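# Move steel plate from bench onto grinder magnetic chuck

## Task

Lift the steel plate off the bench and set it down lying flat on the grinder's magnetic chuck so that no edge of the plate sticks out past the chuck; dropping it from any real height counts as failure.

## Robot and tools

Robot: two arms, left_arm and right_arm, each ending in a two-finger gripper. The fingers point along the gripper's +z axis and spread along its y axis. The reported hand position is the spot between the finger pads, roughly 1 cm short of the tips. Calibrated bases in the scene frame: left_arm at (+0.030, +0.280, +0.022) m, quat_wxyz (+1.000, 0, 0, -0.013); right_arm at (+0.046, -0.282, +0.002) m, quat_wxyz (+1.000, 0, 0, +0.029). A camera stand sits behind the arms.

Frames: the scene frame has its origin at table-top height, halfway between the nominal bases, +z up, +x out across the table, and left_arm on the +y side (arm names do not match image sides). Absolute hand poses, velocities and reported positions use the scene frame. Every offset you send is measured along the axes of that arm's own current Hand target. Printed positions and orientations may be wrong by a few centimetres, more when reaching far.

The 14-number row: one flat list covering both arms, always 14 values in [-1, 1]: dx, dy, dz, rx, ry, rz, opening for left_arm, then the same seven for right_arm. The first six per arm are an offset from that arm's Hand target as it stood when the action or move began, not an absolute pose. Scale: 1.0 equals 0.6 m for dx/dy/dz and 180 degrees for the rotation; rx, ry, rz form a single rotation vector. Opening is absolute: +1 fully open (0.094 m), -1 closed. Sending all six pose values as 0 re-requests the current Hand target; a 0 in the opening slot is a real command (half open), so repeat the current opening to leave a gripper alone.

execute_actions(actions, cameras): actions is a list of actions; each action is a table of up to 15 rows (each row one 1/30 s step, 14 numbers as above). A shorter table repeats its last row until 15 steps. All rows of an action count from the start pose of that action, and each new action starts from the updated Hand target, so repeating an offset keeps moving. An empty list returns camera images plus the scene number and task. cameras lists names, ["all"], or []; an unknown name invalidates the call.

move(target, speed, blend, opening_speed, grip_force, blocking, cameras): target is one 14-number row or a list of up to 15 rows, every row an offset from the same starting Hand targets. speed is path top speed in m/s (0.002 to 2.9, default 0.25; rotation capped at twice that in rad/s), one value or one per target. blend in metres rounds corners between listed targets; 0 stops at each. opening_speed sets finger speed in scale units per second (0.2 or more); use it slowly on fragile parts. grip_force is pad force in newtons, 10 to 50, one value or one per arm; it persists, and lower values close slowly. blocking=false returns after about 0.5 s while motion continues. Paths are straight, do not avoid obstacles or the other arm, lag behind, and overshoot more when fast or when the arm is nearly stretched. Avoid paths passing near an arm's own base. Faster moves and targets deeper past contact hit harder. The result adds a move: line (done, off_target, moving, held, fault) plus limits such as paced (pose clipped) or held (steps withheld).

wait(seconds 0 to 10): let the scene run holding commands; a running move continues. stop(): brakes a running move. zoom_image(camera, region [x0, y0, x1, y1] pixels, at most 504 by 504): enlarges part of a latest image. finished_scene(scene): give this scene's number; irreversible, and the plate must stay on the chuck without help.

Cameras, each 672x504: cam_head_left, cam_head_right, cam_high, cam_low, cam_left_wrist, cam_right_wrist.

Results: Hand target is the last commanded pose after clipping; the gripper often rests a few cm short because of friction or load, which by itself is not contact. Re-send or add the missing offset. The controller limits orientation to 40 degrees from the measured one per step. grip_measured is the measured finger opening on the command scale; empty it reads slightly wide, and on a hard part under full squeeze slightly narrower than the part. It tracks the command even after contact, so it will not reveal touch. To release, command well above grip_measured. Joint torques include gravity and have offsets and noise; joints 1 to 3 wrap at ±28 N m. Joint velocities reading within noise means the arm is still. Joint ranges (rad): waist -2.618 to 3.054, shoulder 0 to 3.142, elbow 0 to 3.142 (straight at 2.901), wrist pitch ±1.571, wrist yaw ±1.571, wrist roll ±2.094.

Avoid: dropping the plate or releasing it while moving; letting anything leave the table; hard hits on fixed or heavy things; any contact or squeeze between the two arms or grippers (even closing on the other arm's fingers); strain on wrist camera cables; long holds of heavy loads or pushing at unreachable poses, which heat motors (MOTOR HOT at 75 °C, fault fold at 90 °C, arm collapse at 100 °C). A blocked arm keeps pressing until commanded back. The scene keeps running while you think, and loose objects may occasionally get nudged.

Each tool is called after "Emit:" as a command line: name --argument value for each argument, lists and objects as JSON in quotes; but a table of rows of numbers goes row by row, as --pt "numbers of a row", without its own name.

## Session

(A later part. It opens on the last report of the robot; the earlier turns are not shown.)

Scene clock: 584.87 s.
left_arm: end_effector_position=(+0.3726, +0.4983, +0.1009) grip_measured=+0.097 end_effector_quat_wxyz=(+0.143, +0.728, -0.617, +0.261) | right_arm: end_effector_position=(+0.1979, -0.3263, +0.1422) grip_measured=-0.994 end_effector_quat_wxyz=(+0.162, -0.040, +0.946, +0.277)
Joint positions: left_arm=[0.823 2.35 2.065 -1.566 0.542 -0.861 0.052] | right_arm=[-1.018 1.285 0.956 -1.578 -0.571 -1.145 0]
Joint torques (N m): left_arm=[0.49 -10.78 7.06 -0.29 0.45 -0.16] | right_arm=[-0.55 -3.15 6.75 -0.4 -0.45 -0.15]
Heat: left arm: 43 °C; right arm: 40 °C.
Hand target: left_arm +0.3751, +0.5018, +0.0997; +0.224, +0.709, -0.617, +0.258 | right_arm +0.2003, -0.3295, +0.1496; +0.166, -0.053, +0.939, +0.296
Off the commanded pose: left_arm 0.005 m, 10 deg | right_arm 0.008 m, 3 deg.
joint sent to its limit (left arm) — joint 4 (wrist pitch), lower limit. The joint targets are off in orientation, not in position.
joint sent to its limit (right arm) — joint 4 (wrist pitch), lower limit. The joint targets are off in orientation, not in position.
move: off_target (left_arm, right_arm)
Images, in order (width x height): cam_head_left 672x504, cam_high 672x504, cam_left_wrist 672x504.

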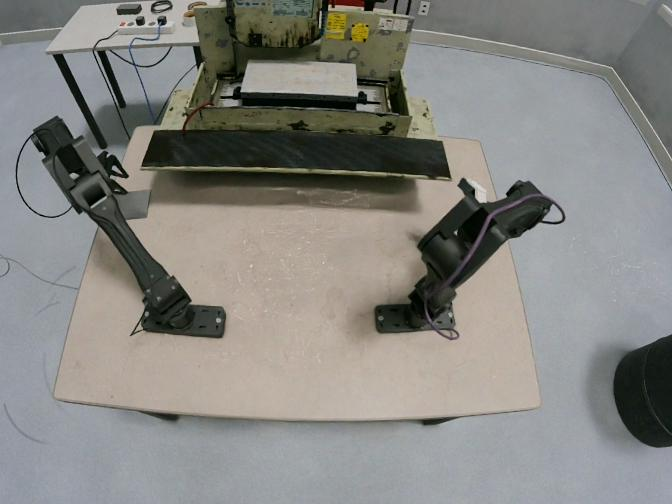

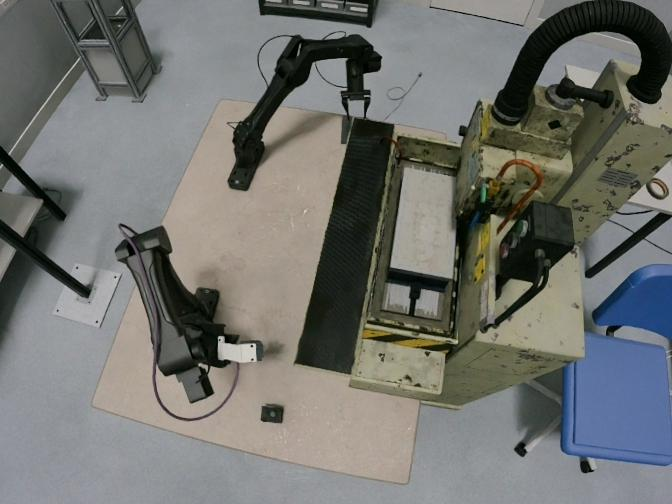

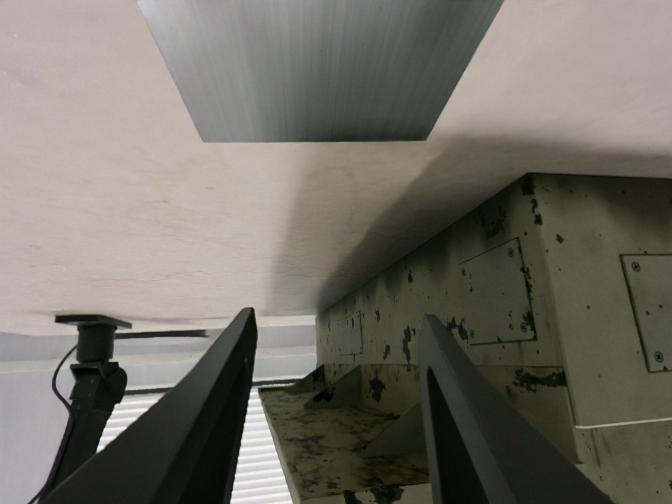

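Emit:
move --pt "0.107 0 -0.128 -0.174 -0.174 0.4777 0.1 0 0 0 0 0 0 -1" --pt "-0.016 -0.108 -0.057 -0.174 -0.174 0.4777 0.1 0 0 0 0 0 0 -1" --speed 0.2 --blend 0.01 --cameras '["cam_left_wrist","cam_head_left","cam_high"]'

Scene clock: 605.37 s.
left_arm: end_effector_position=(+0.4300, +0.5386, +0.1156) grip_measured=+0.097 end_effector_quat_wxyz=(+0.007, -0.078, +0.997, +0.001) | right_arm: end_effector_position=(+0.1979, -0.3263, +0.1422) grip_measured=-0.994 end_effector_quat_wxyz=(+0.162, -0.040, +0.946, +0.277)
Joint positions: left_arm=[0.6 2.483 2.499 -1.575 0.004 0.418 0.052] | right_arm=[-1.018 1.285 0.956 -1.578 -0.571 -1.145 0]
Joint torques (N m): left_arm=[-0.62 -13.26 7.32 0.29 -0.05 0.1] | right_arm=[-0.65 -3.29 6.53 -0.34 -0.47 -0.17]
Heat: left arm: 43 °C; right arm: 40 °C.
Hand target: left_arm +0.4353, +0.5398, +0.1196; +0.000, -0.069, +0.998, +0.000 | right_arm +0.2003, -0.3295, +0.1496; +0.166, -0.053, +0.939, +0.296
Off the commanded pose: left_arm 0.007 m, 1 deg | right_arm 0.008 m, 3 deg.
joint read past its limit (left arm) — joint 4 (wrist pitch), lower limit.
joint sent to its limit (left arm) — joint 4 (wrist pitch), lower limit. The joint targets still meet the commanded pose.
joint sent to its limit (right arm) — joint 4 (wrist pitch), lower limit. The joint targets are off in orientation, not in position.
move: off_target (right_arm)
Images, in order (width x height): cam_head_left 672x504, cam_high 672x504, cam_left_wrist 672x504.

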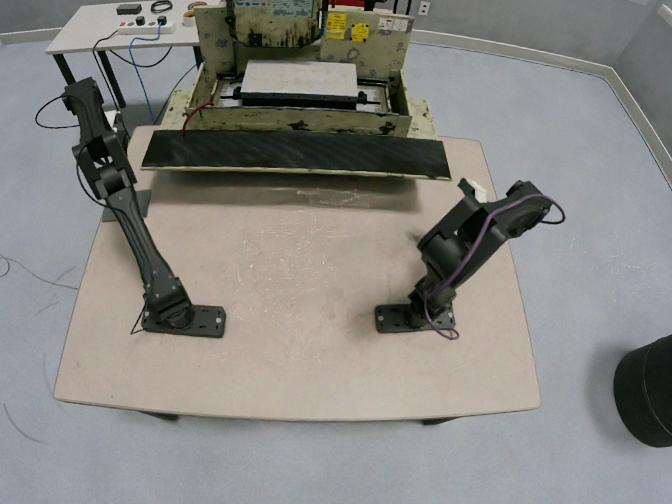

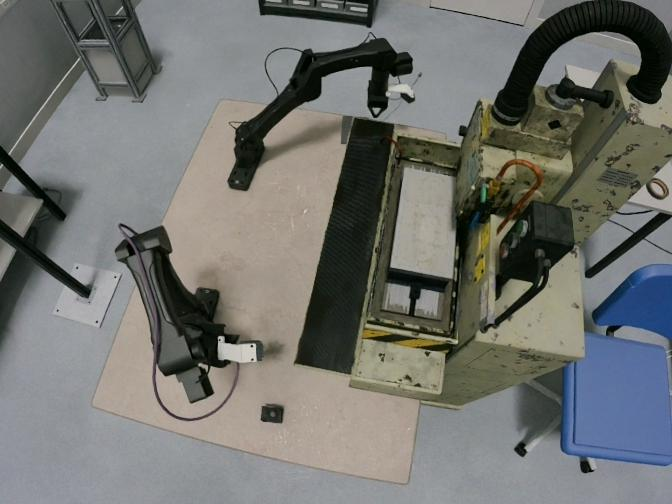

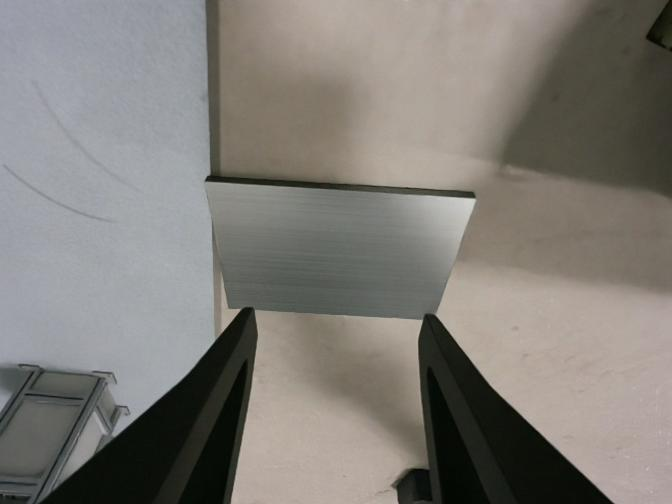

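Emit:
move --pt "-0.017 0 0 0 0 0 0.1 0 0 0 0 0 0 -1" --pt "-0.017 0 0.183 0 0 0 0.1 0 0 0 0 0 0 -1" --pt "0.14 -0.01 0.184 0 0 0 0.1 0 0 0 0 0 0 -1" --speed 0.12 --cameras '["cam_left_wrist","cam_head_left","cam_high"]'

Scene clock: 614.47 s.
left_arm: end_effector_position=(+0.3670, +0.5235, +0.0111) grip_measured=+0.097 end_effector_quat_wxyz=(+0.018, -0.071, +0.997, +0.001) | right_arm: end_effector_position=(+0.1979, -0.3263, +0.1422) grip_measured=-0.994 end_effector_quat_wxyz=(+0.162, -0.040, +0.946, +0.277)
Joint positions: left_arm=[0.658 2.19 1.569 -0.917 0.018 0.488 0.052] | right_arm=[-1.018 1.285 0.956 -1.578 -0.571 -1.145 0]
Joint torques (N m): left_arm=[0.77 -12.55 3.4 0.17 -0.2 0.13] | right_arm=[-0.64 -3.12 6.65 -0.36 -0.45 -0.17]
Heat: left arm: 43 °C; right arm: 40 °C.
Hand target: left_arm +0.3529, +0.5224, +0.0094; +0.000, -0.069, +0.998, +0.001 | right_arm +0.2003, -0.3295, +0.1496; +0.166, -0.053, +0.939, +0.296
Off the commanded pose: left_arm 0.014 m, 2 deg | right_arm 0.008 m, 3 deg.
joint sent to its limit (right arm) — joint 4 (wrist pitch), lower limit. The joint targets are off in orientation, not in position.
move: off_target (left_arm, right_arm)
Images, in order (width x height): cam_head_left 672x504, cam_high 672x504, cam_left_wrist 672x504.

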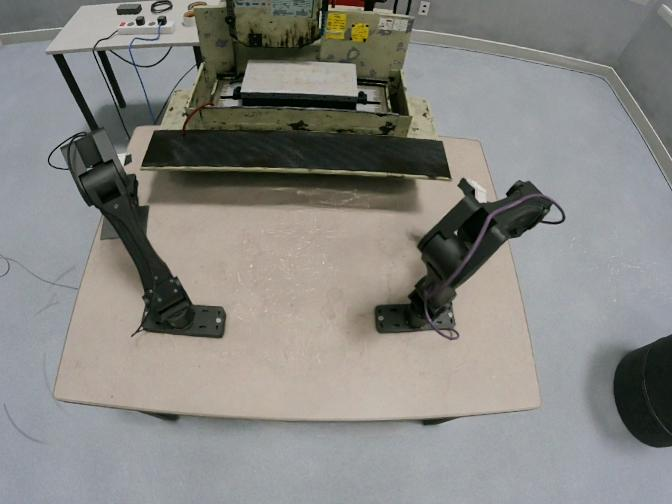

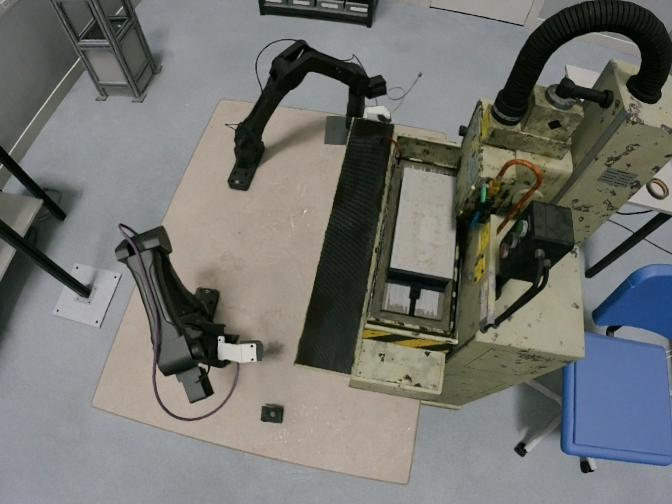

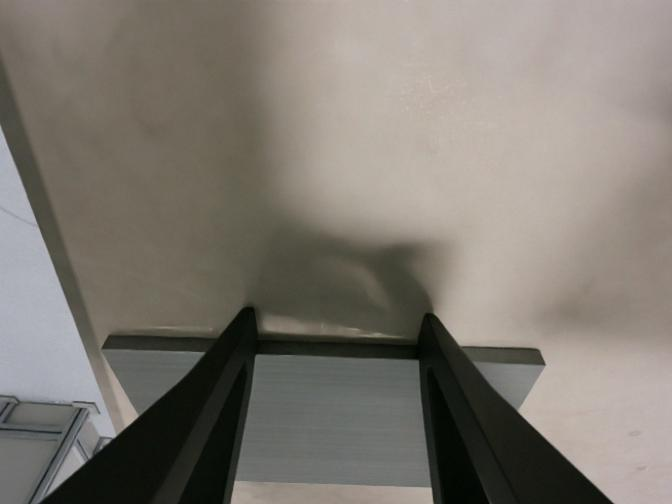

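Emit:
move --pt "-0.025 0 0 0 0 0 0.1 0 0 0 0 0 0 -1" --pt "-0.025 0 -0.167 0 0 0 0.1 0 0 0 0 0 0 -1" --pt "0.08 -0.152 -0.167 0 0 0.5 0.1 0 0 0 0 0 0 -1" --pt "0.08 -0.152 0.0 0 0 0.5 0.1 0 0 0 0 0 0 -1" --speed 0.2 --blend 0.01 --cameras '["cam_left_wrist"]'

Scene clock: 625.27 s.
left_arm: end_effector_position=(+0.3667, +0.5665, +0.1341) grip_measured=+0.097 end_effector_quat_wxyz=(+0.016, +0.503, +0.809, +0.304) | right_arm: end_effector_position=(+0.1979, -0.3263, +0.1422) grip_measured=-0.994 end_effector_quat_wxyz=(+0.162, -0.040, +0.946, +0.277)
Joint positions: left_arm=[0.651 1.714 1.224 -0.489 -0.194 1.797 0.052] | right_arm=[-1.018 1.285 0.956 -1.578 -0.571 -1.145 0]
Joint torques (N m): left_arm=[-8.06 -1.8 -1.72 -1.77 1.87 1.41] | right_arm=[-0.47 -3.21 6.54 -0.38 -0.44 -0.15]
Heat: left arm: 43 °C; right arm: 40 °C.
Hand target: left_arm +0.3178, +0.4254, +0.0093; -0.001, +0.657, +0.754, +0.000 | right_arm +0.2003, -0.3295, +0.1496; +0.166, -0.053, +0.939, +0.296
Off the commanded pose: left_arm 0.195 m, 40 deg | right_arm 0.008 m, 3 deg.
joint sent to its limit (right arm) — joint 4 (wrist pitch), lower limit. The joint targets are off in orientation, not in position.
move: off_target (left_arm, right_arm); blend cut to 0.0074 m at target 1; limits=paced
Images, in order (width x height): cam_left_wrist 672x504.

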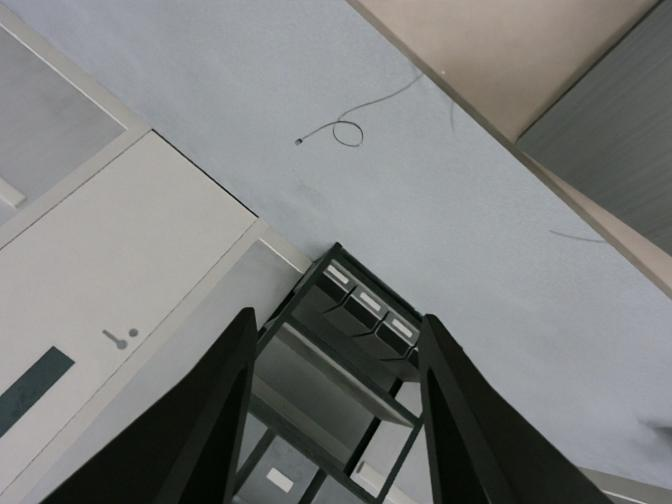

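Emit:
move --target '[0.18,0.09,-0.25,0,0,-0.5,0.1,0,0,0,0,0,0,-1]' --speed 0.5 --cameras '["all"]'

Scene clock: 630.53 s.
left_arm: end_effector_position=(+0.3531, +0.5382, +0.1599) grip_measured=+0.097 end_effector_quat_wxyz=(-0.004, -0.062, +0.998, +0.007) | right_arm: end_effector_position=(+0.1979, -0.3263, +0.1422) grip_measured=-0.994 end_effector_quat_wxyz=(+0.162, -0.040, +0.946, +0.277)
Joint positions: left_arm=[0.692 2.155 2.113 -1.528 -0.016 0.541 0.052] | right_arm=[-1.018 1.285 0.956 -1.578 -0.571 -1.145 0]
Joint torques (N m): left_arm=[0.31 -9.8 7.56 0.22 0.15 -0.15] | right_arm=[-0.57 -3.22 6.64 -0.36 -0.45 -0.19]
Heat: left arm: 43 °C; right arm: 40 °C.
Hand target: left_arm +0.3565, +0.5397, +0.1594; +0.000, -0.069, +0.998, +0.000 | right_arm +0.2003, -0.3295, +0.1496; +0.166, -0.053, +0.939, +0.296
Off the commanded pose: left_arm 0.004 m, 1 deg | right_arm 0.008 m, 3 deg.
joint sent to its limit (right arm) — joint 4 (wrist pitch), lower limit. The joint targets are off in orientation, not in position.
move: off_target (right_arm)

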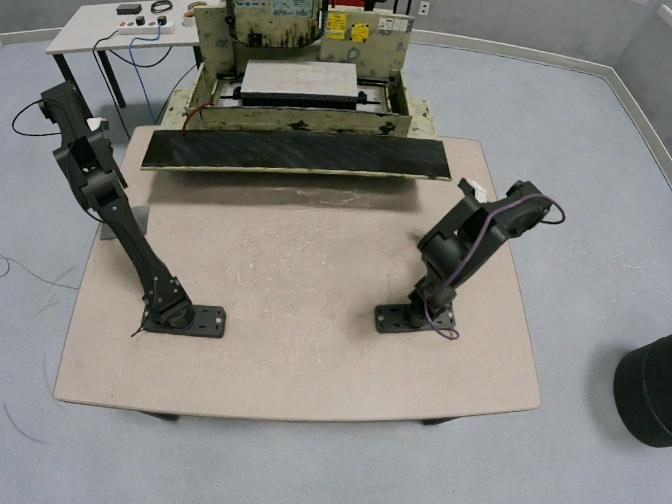

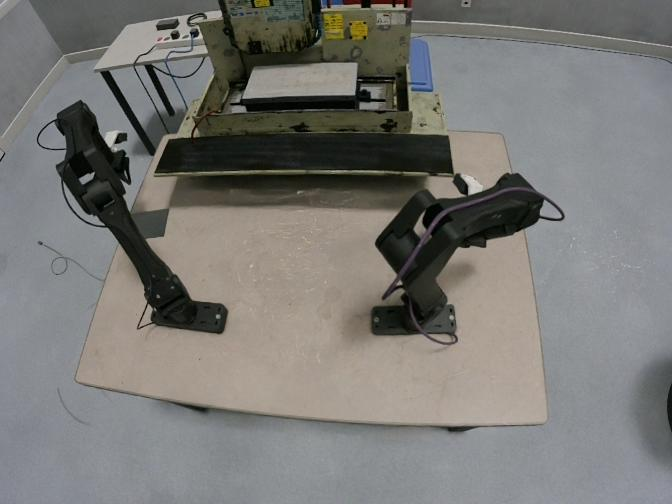

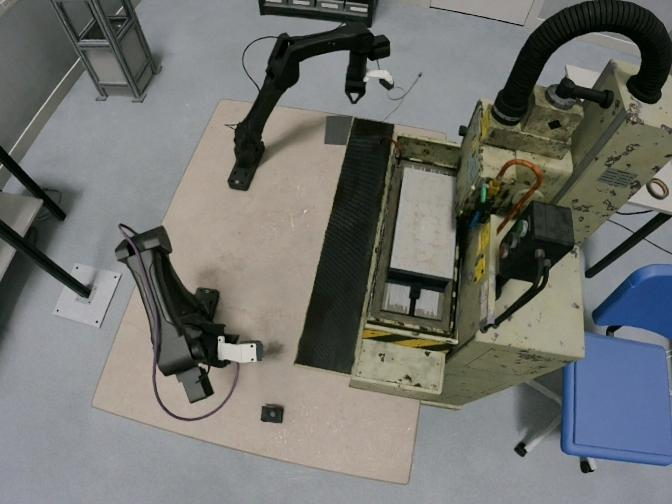

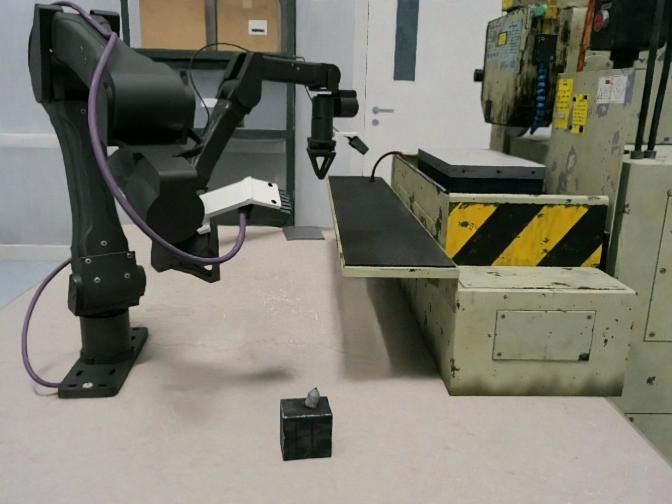

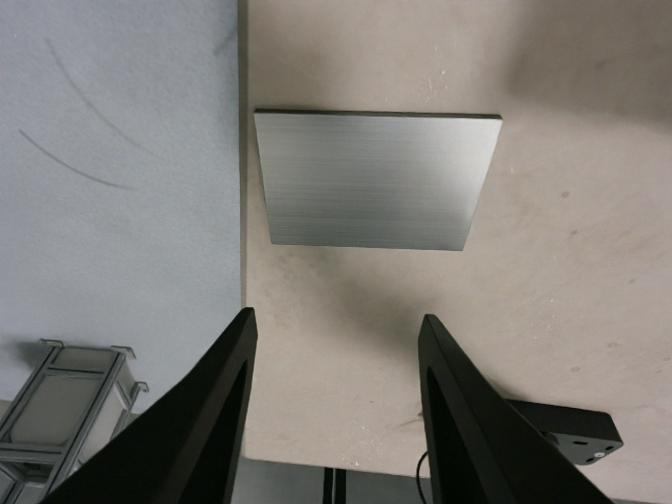

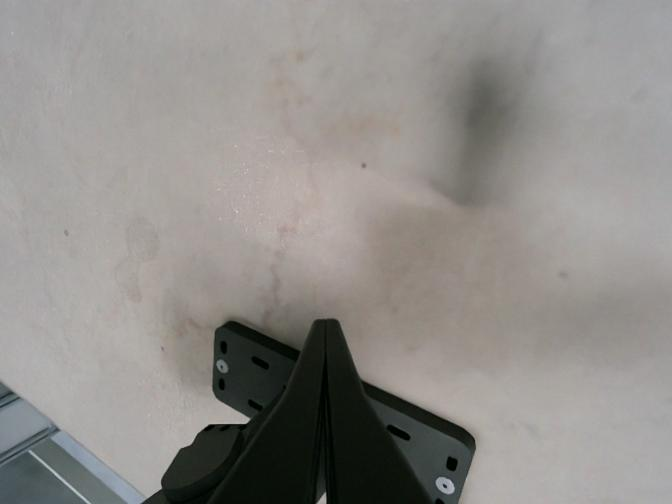

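Emit:
move --pt "0 0 -0.118 0 0 0 0.1 0 0 0 0 0 0 -1" --pt "0.153 -0.172 -0.118 0 0 0.5 0.1 0 0 0 0 0 0 -1" --pt "0.153 -0.172 0.249 0 0 0.5 0.1 0 0 0 0 0 0 -1" --pt "0.095 -0.18 0.249 0 0 0.5 0.1 0 0 0 0 0 0 -1" --speed 0.2 --cameras '["cam_left_wrist","cam_head_left","cam_high"]'

Scene clock: 644.13 s.
left_arm: end_effector_position=(+0.3098, +0.4269, +0.0108) grip_measured=+0.097 end_effector_quat_wxyz=(-0.004, +0.659, +0.752, +0.004) | right_arm: end_effector_position=(+0.1979, -0.3263, +0.1422) grip_measured=-0.994 end_effector_quat_wxyz=(+0.162, -0.040, +0.946, +0.277)
Joint positions: left_arm=[0.501 1.875 1.088 -0.78 -0.009 1.913 0.052] | right_arm=[-1.018 1.285 0.956 -1.578 -0.571 -1.145 0]
Joint torques (N m): left_arm=[-0.81 -6.75 6.46 0.22 0.08 -0.15] | right_arm=[-0.58 -3.17 6.75 -0.38 -0.45 -0.18]
Heat: left arm: 43 °C; right arm: 40 °C.
Hand target: left_arm +0.3150, +0.4249, +0.0099; +0.000, +0.656, +0.754, +0.000 | right_arm +0.2003, -0.3295, +0.1496; +0.166, -0.053, +0.939, +0.296
Off the commanded pose: left_arm 0.006 m, 1 deg | right_arm 0.008 m, 3 deg.
joint sent to its limit (right arm) — joint 4 (wrist pitch), lower limit. The joint targets are off in orientation, not in position.
move: off_target (right_arm)
Images, in order (width x height): cam_head_left 672x504, cam_high 672x504, cam_left_wrist 672x504.

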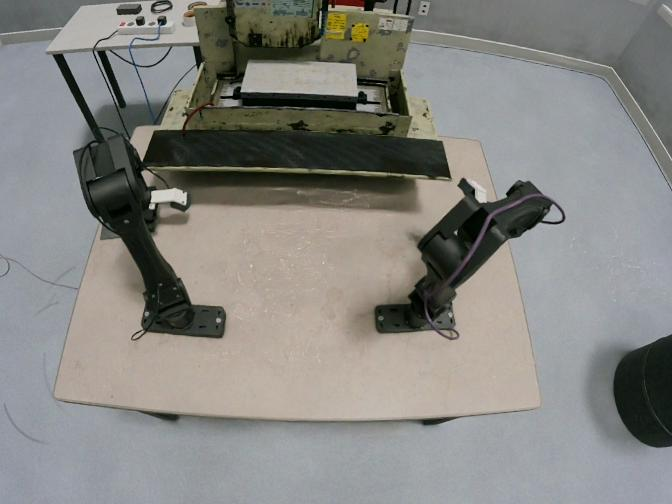

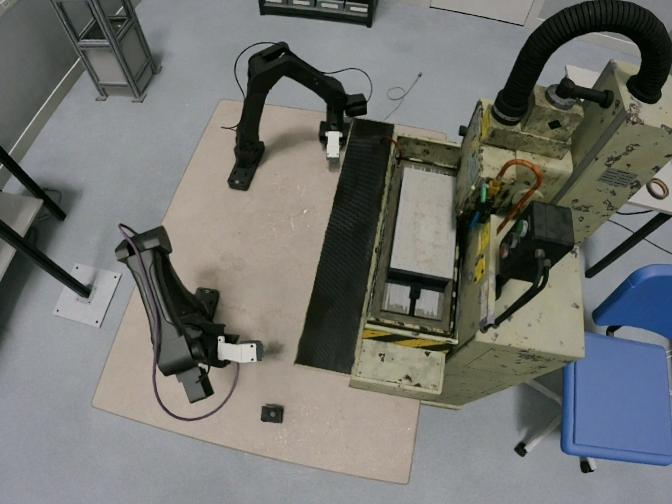

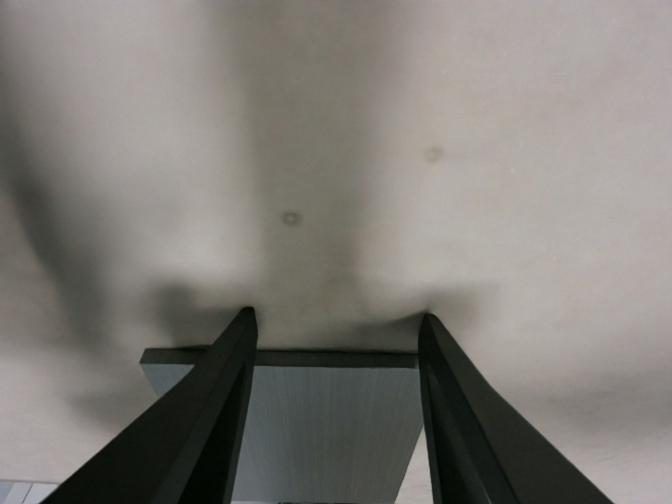

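Emit:
move --target '[0.113,0.01,0.0,0,0,0,0.1,0,0,0,0,0,0,-1]' --speed 0.06 --cameras '["cam_left_wrist","cam_head_left","cam_high"]'

Emit:
zoom_image --camera "cam_head_left" --region '[60, 130, 220, 270]'

Scene clock: 650.40 s.
left_arm: end_effector_position=(+0.3080, +0.4859, +0.0111) grip_measured=+0.097 end_effector_quat_wxyz=(+0.002, +0.654, +0.756, -0.004) | right_arm: end_effector_position=(+0.1979, -0.3263, +0.1422) grip_measured=-0.994 end_effector_quat_wxyz=(+0.162, -0.040, +0.946, +0.277)
Joint positions: left_arm=[0.664 1.983 1.244 -0.838 0.005 2.064 0.052] | right_arm=[-1.018 1.285 0.956 -1.578 -0.571 -1.145 0]
Joint torques (N m): left_arm=[0.57 -7.68 6.86 0.29 -0.07 0.12] | right_arm=[-0.53 -3.36 6.61 -0.38 -0.44 -0.2]
Heat: left arm: 43 °C; right arm: 40 °C.
Hand target: left_arm +0.3115, +0.4930, +0.0099; -0.001, +0.656, +0.754, +0.000 | right_arm +0.2003, -0.3295, +0.1496; +0.166, -0.053, +0.939, +0.296
Off the commanded pose: left_arm 0.008 m, 1 deg | right_arm 0.008 m, 3 deg.
joint sent to its limit (right arm) — joint 4 (wrist pitch), lower limit. The joint targets are off in orientation, not in position.
move: off_target (right_arm)
Images, in order (width x height): cam_head_left 672x504, cam_high 672x504, cam_left_wrist 672x504.

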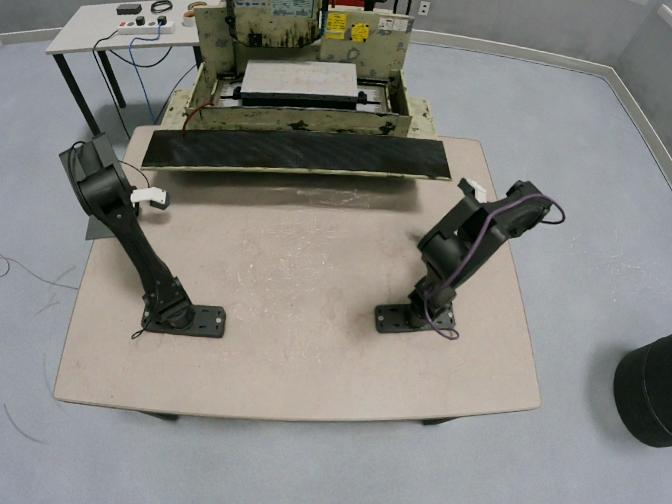

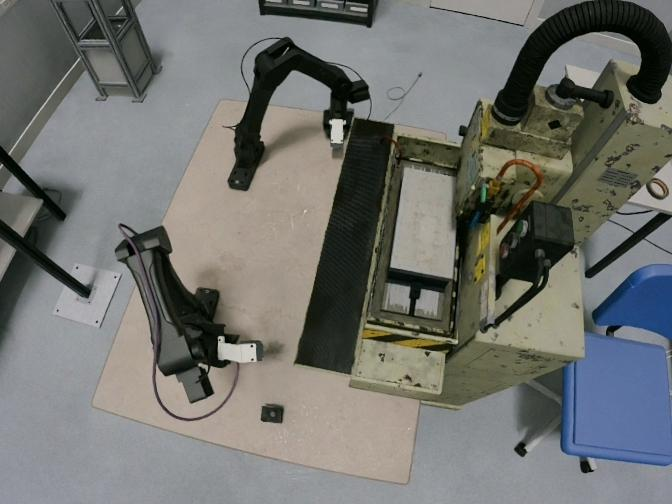

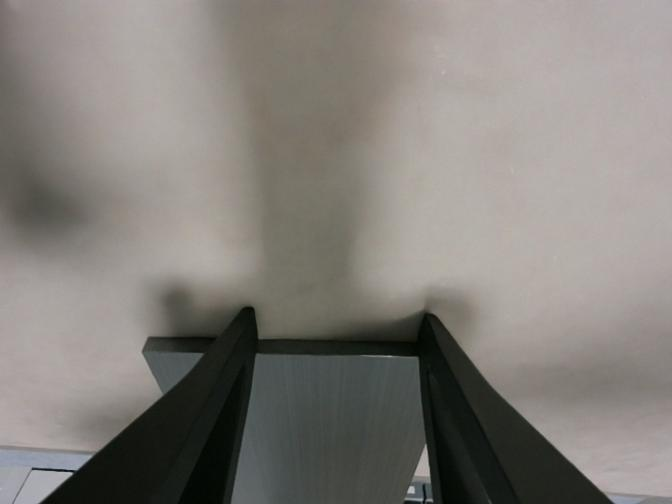

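Scaled by 3.150 from the camera's 672x504 image, which has a finer 960x720 frame.

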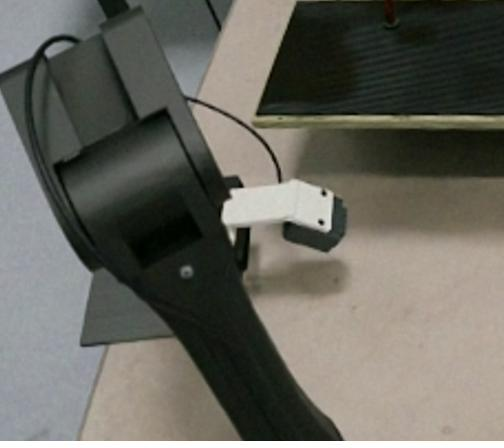

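Emit:
move --pt "-0.033 0 0 0 0 0 0.1 0 0 0 0 0 0 -1" --pt "-0.033 0 -0.217 0 0 0 0.1 0 0 0 0 0 0 -1" --pt "0.119 -0.126 -0.217 0 0 -0.5 0.1 0 0 0 0 0 0 -1" --pt "0.119 -0.126 0 0 0 -0.5 0.1 0 0 0 0 0 0 -1" --speed 0.2 --cameras '["cam_left_wrist"]'

Scene clock: 664.13 s.
left_arm: end_effector_position=(+0.2244, +0.5526, +0.0133) grip_measured=+0.097 end_effector_quat_wxyz=(-0.008, -0.062, +0.998, +0.004) | right_arm: end_effector_position=(+0.1979, -0.3263, +0.1422) grip_measured=-0.994 end_effector_quat_wxyz=(+0.162, -0.040, +0.946, +0.277)
Joint positions: left_arm=[0.966 1.939 1.191 -0.826 -0.018 0.815 0.052] | right_arm=[-1.018 1.285 0.956 -1.578 -0.571 -1.145 0]
Joint torques (N m): left_arm=[0.34 -8.2 4.83 0.37 0.16 -0.13] | right_arm=[-0.57 -3.22 6.71 -0.36 -0.45 -0.17]
Heat: left arm: 43 °C; right arm: 40 °C.
Hand target: left_arm +0.2268, +0.5531, +0.0100; +0.000, -0.069, +0.998, +0.000 | right_arm +0.2003, -0.3295, +0.1496; +0.166, -0.053, +0.939, +0.296
Off the commanded pose: left_arm 0.004 m, 1 deg | right_arm 0.008 m, 3 deg.
joint sent to its limit (right arm) — joint 4 (wrist pitch), lower limit. The joint targets are off in orientation, not in position.
move: off_target (right_arm)
Images, in order (width x height): cam_left_wrist 672x504.

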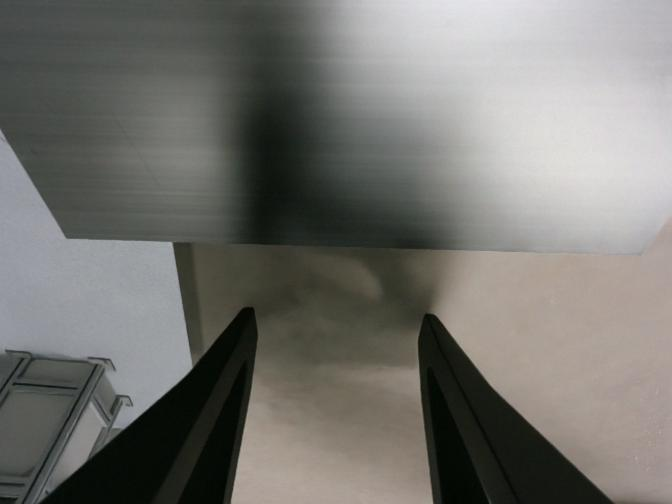

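Emit:
move --target '[-0.215,0,0,0,0,0,0.1,0,0,0,0,0,0,-1]' --speed 0.1 --cameras '["cam_left_wrist","cam_high","cam_head_left"]'

Scene clock: 668.60 s.
left_arm: end_effector_position=(+0.3462, +0.5711, +0.0124) grip_measured=+0.097 end_effector_quat_wxyz=(-0.007, -0.067, +0.998, +0.005) | right_arm: end_effector_position=(+0.1979, -0.3263, +0.1422) grip_measured=-0.994 end_effector_quat_wxyz=(+0.162, -0.040, +0.946, +0.277)
Joint positions: left_arm=[0.762 2.274 1.717 -1.017 -0.016 0.601 0.052] | right_arm=[-1.018 1.285 0.956 -1.578 -0.571 -1.145 0]
Joint torques (N m): left_arm=[-0.69 -10.37 7.45 0.25 0.14 -0.12] | right_arm=[-0.62 -3.15 6.49 -0.37 -0.44 -0.15]
Heat: left arm: 43 °C; right arm: 40 °C.
Hand target: left_arm +0.3545, +0.5709, +0.0099; +0.000, -0.069, +0.998, +0.000 | right_arm +0.2003, -0.3295, +0.1496; +0.166, -0.053, +0.939, +0.296
Off the commanded pose: left_arm 0.009 m, 1 deg | right_arm 0.008 m, 3 deg.
joint sent to its limit (right arm) — joint 4 (wrist pitch), lower limit. The joint targets are off in orientation, not in position.
move: off_target (right_arm)
Images, in order (width x height): cam_head_left 672x504, cam_high 672x504, cam_left_wrist 672x504.

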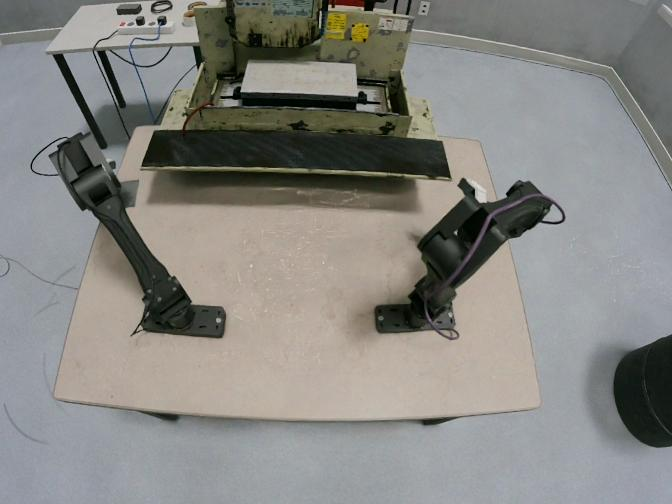

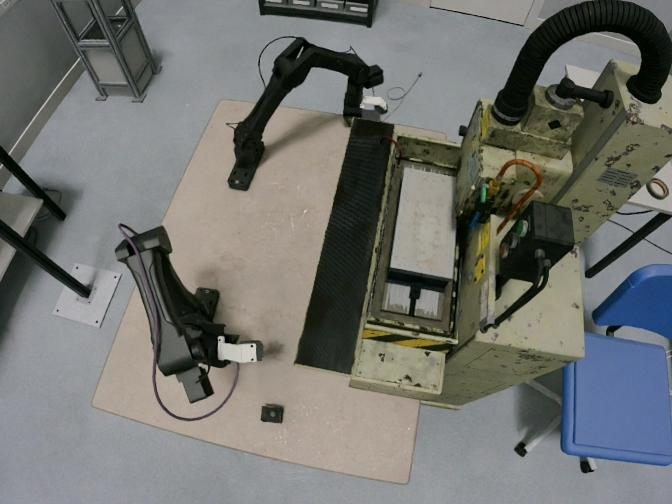

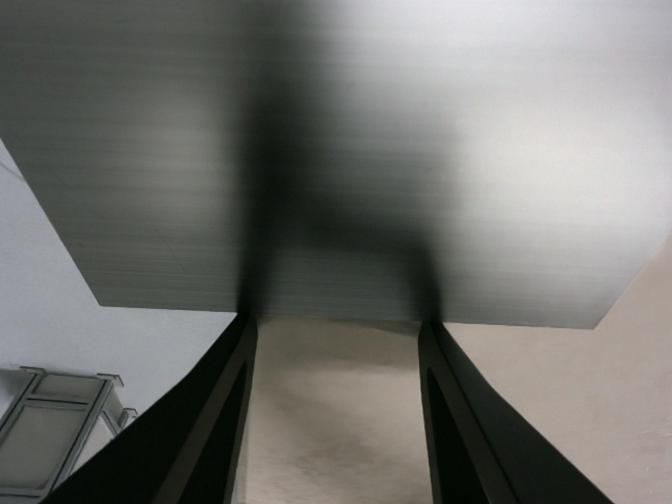

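Emit:
move --pt "0.025 0 0 0 0 0 0.1 0 0 0 0 0 0 -1" --pt "0.025 0 -0.283 0 0 0 0.28 0 0 0 0 0 0 -1" --pt "0.136 0.162 -0.233 0.437 -0.289 -0.289 0.28 0 0 0 0 0 0 -1" --speed 0.2 --cameras '["all"]'

Scene clock: 693.03 s.
left_arm: end_effector_position=(+0.2613, +0.6530, +0.1532) grip_measured=+0.277 end_effector_quat_wxyz=(+0.435, -0.462, +0.574, -0.518) | right_arm: end_effector_position=(+0.1979, -0.3263, +0.1422) grip_measured=-0.994 end_effector_quat_wxyz=(+0.162, -0.040, +0.946, +0.277)
Joint positions: left_arm=[1.462 2.409 1.799 -1.571 1.467 0.633 0.06] | right_arm=[-1.018 1.285 0.956 -1.578 -0.571 -1.145 0]
Joint torques (N m): left_arm=[0.29 -10.84 4.22 -0.53 0.8 0.07] | right_arm=[-0.66 -3.18 6.6 -0.38 -0.47 -0.13]
Heat: left arm: 42 °C; right arm: 40 °C.
Hand target: left_arm +0.2603, +0.6559, +0.1499; +0.430, -0.430, +0.562, -0.561 | right_arm +0.2003, -0.3295, +0.1496; +0.166, -0.053, +0.939, +0.296
Off the commanded pose: left_arm 0.005 m, 6 deg | right_arm 0.008 m, 3 deg.
joint sent to its limit (left arm) — joint 4 (wrist pitch), lower limit. The joint targets are off in orientation, not in position.
joint sent to its limit (right arm) — joint 4 (wrist pitch), lower limit. The joint targets are off in orientation, not in position.
move: off_target (left_arm, right_arm); target 2's new opening was sent with left_arm's hand 0.011 m and 1 deg from that target

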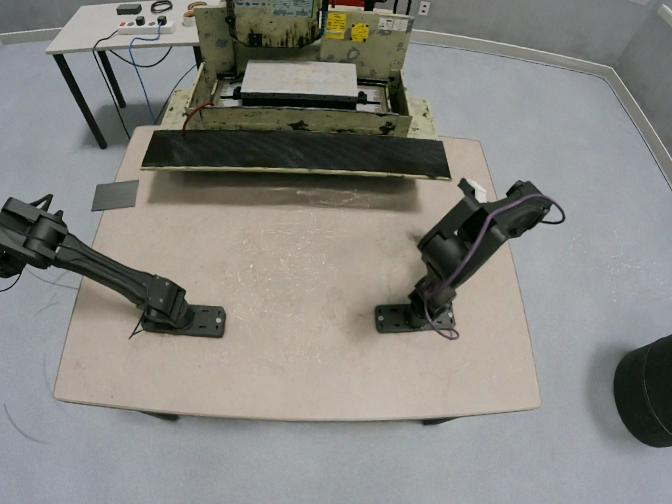

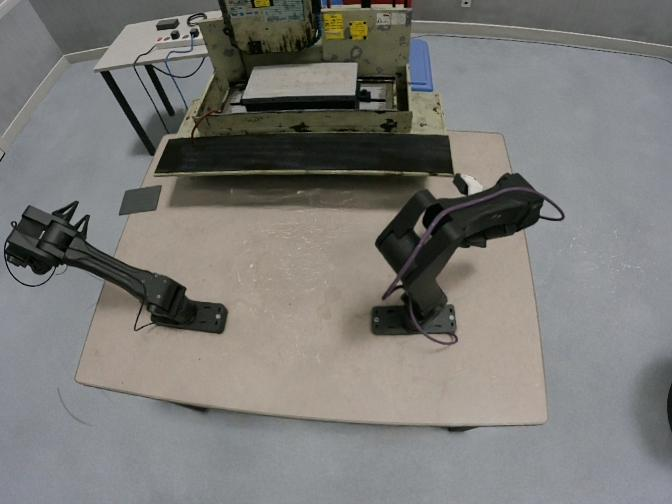

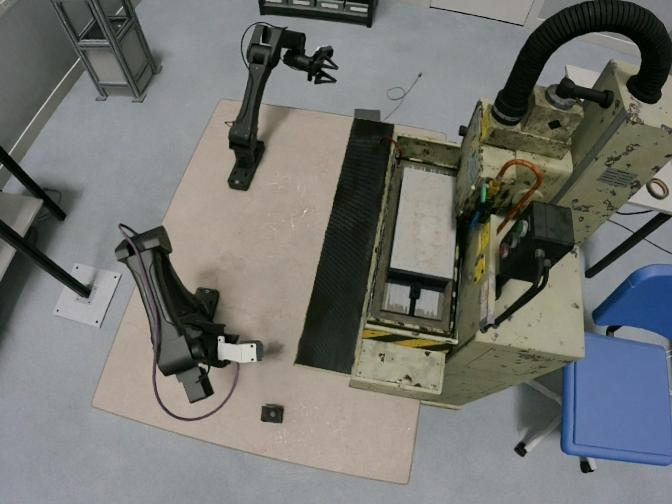

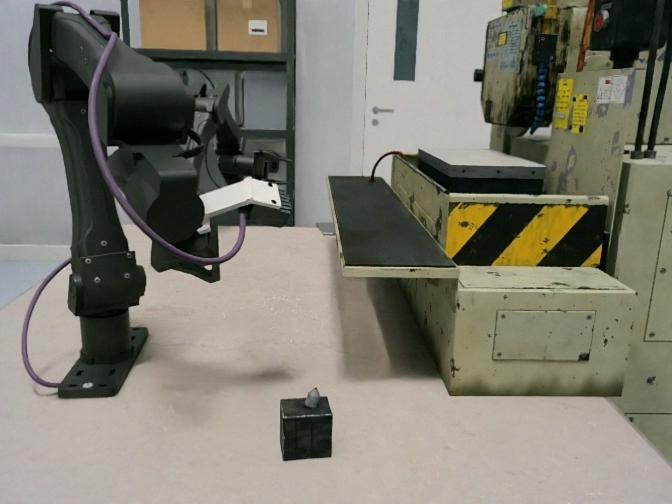

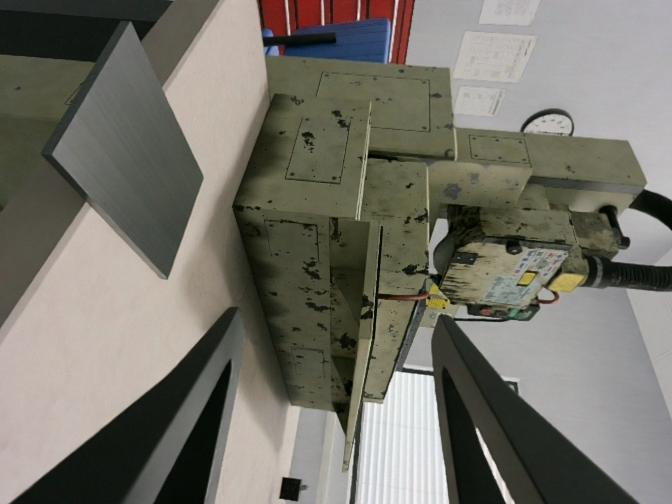

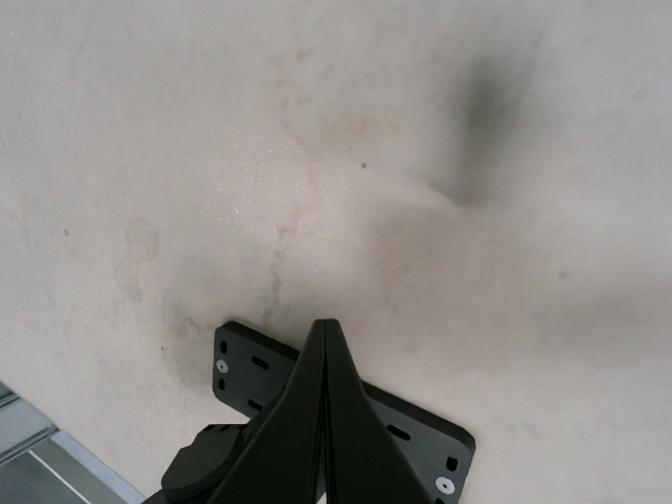

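Emit:
move --target '[0,0.24,0,0,0,0,0.28,0,0,0,0,0,0,-1]' --speed 0.12 --cameras '["cam_left_wrist","cam_head_left","cam_low"]'

Scene clock: 698.53 s.
left_arm: end_effector_position=(+0.2611, +0.6520, +0.0086) grip_measured=+0.277 end_effector_quat_wxyz=(+0.421, -0.463, +0.564, -0.539) | right_arm: end_effector_position=(+0.1979, -0.3263, +0.1422) grip_measured=-0.994 end_effector_quat_wxyz=(+0.162, -0.040, +0.946, +0.277)
Joint positions: left_arm=[1.462 2.839 1.933 -1.576 1.464 0.889 0.06] | right_arm=[-1.018 1.285 0.956 -1.578 -0.571 -1.145 0]
Joint torques (N m): left_arm=[0.23 -12 5.07 -0.81 0.47 0.14] | right_arm=[-0.58 -3.19 6.63 -0.35 -0.47 -0.15]
Heat: left arm: 42 °C; right arm: 40 °C.
Hand target: left_arm +0.2602, +0.6561, +0.0059; +0.430, -0.430, +0.562, -0.561 | right_arm +0.2003, -0.3295, +0.1496; +0.166, -0.053, +0.939, +0.296
Off the commanded pose: left_arm 0.005 m, 5 deg | right_arm 0.008 m, 3 deg.
joint read past its limit (left arm) — joint 4 (wrist pitch), lower limit.
joint sent to its limit (left arm) — joint 4 (wrist pitch), lower limit. The joint targets are off in orientation, not in position.
joint sent to its limit (right arm) — joint 4 (wrist pitch), lower limit. The joint targets are off in orientation, not in position.
move: off_target (left_arm, right_arm)
Images, in order (width x height): cam_head_left 672x504, cam_low 672x504, cam_left_wrist 672x504.

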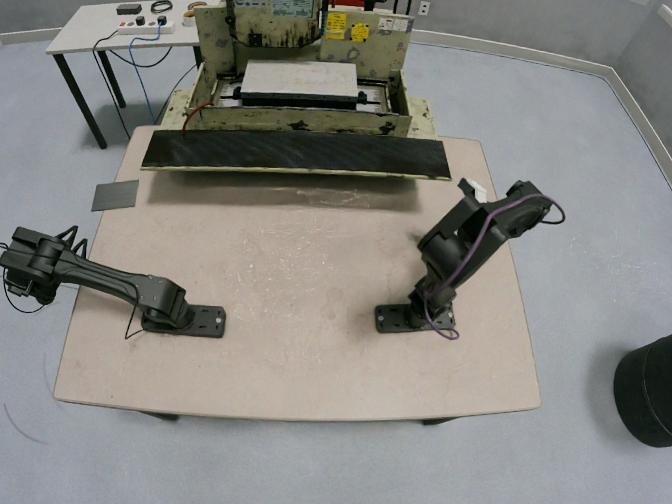

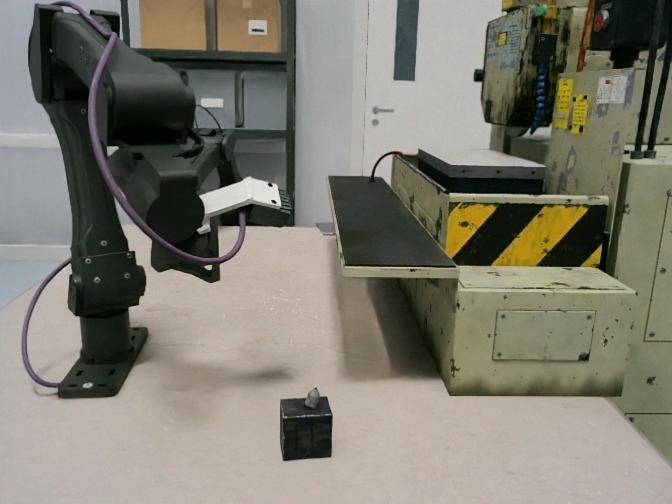

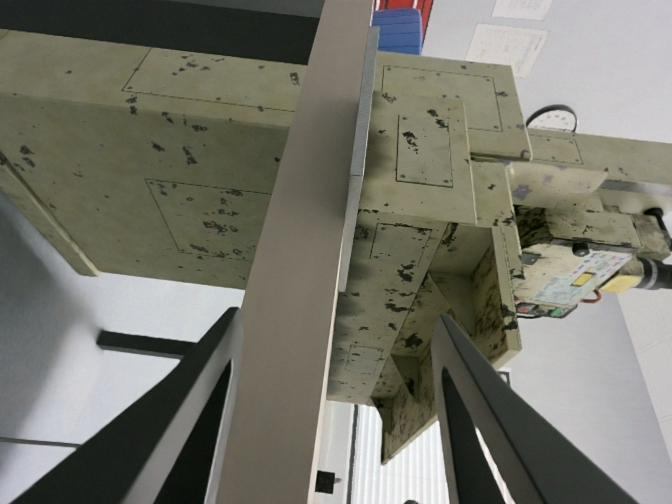

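Emit:
move --target '[0,0,0.185,0,0,0,0.28,0,0,0,0,0,0,-1]' --speed 0.08 --cameras '["cam_left_wrist","cam_head_left","cam_high"]'

Emit:
zoom_image --camera "cam_head_left" --region '[30, 130, 190, 270]'

Scene clock: 709.53 s.
left_arm: end_effector_position=(+0.3654, +0.6223, +0.0095) grip_measured=+0.277 end_effector_quat_wxyz=(+0.383, -0.398, +0.590, -0.589) | right_arm: end_effector_position=(+0.1979, -0.3263, +0.1422) grip_measured=-0.994 end_effector_quat_wxyz=(+0.162, -0.040, +0.946, +0.277)
Joint positions: left_arm=[1.207 2.892 2.076 -1.388 1.555 0.618 0.06] | right_arm=[-1.018 1.285 0.956 -1.578 -0.571 -1.145 0]
Joint torques (N m): left_arm=[0.13 -12.16 5.46 -0.32 0.8 0.01] | right_arm=[-0.65 -3.22 6.64 -0.41 -0.44 -0.18]
Heat: left arm: 42 °C; right arm: 40 °C.
Hand target: left_arm +0.3673, +0.6271, +0.0057; +0.430, -0.430, +0.562, -0.561 | right_arm +0.2003, -0.3295, +0.1496; +0.166, -0.053, +0.939, +0.296
Off the commanded pose: left_arm 0.006 m, 8 deg | right_arm 0.008 m, 3 deg.
joint sent to its limit (left arm) — joint 5 (wrist yaw), upper limit. The joint targets are off in orientation, not in position.
joint sent to its limit (right arm) — joint 4 (wrist pitch), lower limit. The joint targets are off in orientation, not in position.
move: off_target (left_arm, right_arm)
Images, in order (width x height): cam_head_left 672x504, cam_high 672x504, cam_left_wrist 672x504.

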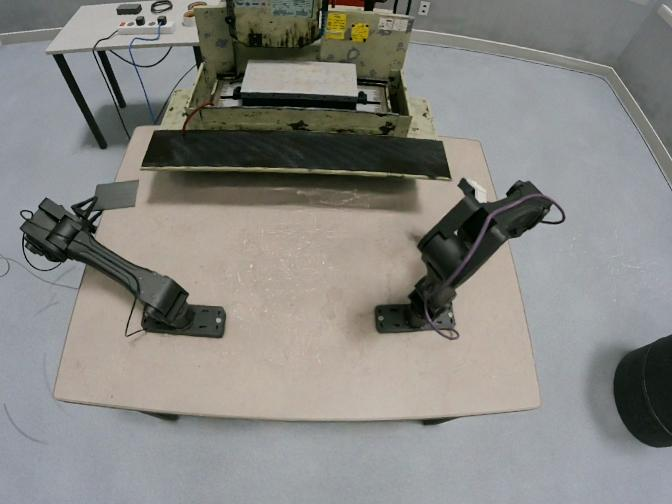

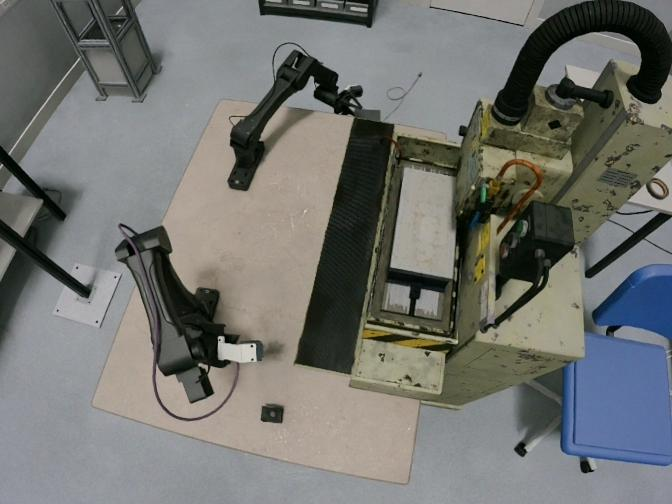

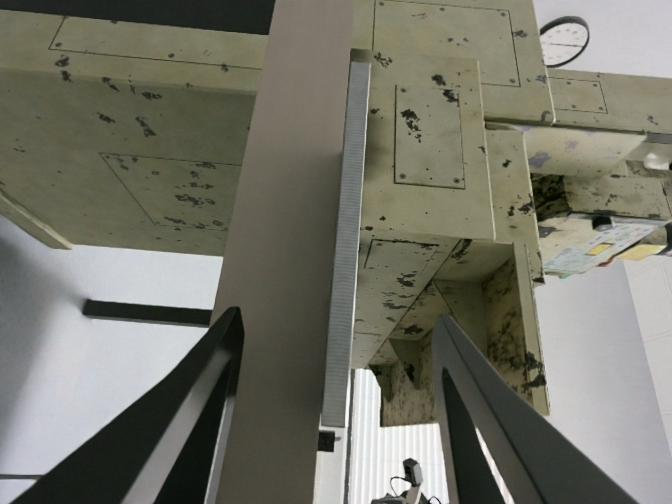

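Scaled by 3.150 from the camera's 672x504 image, which has a finer 960x720 frame.

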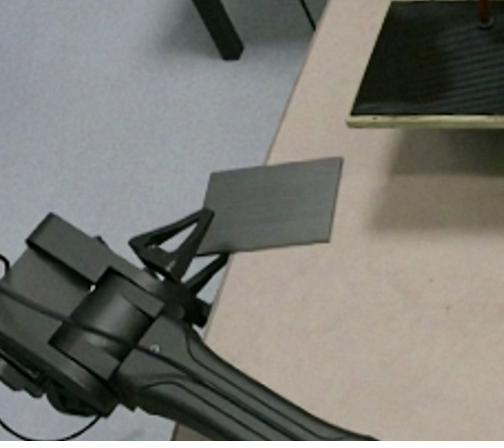

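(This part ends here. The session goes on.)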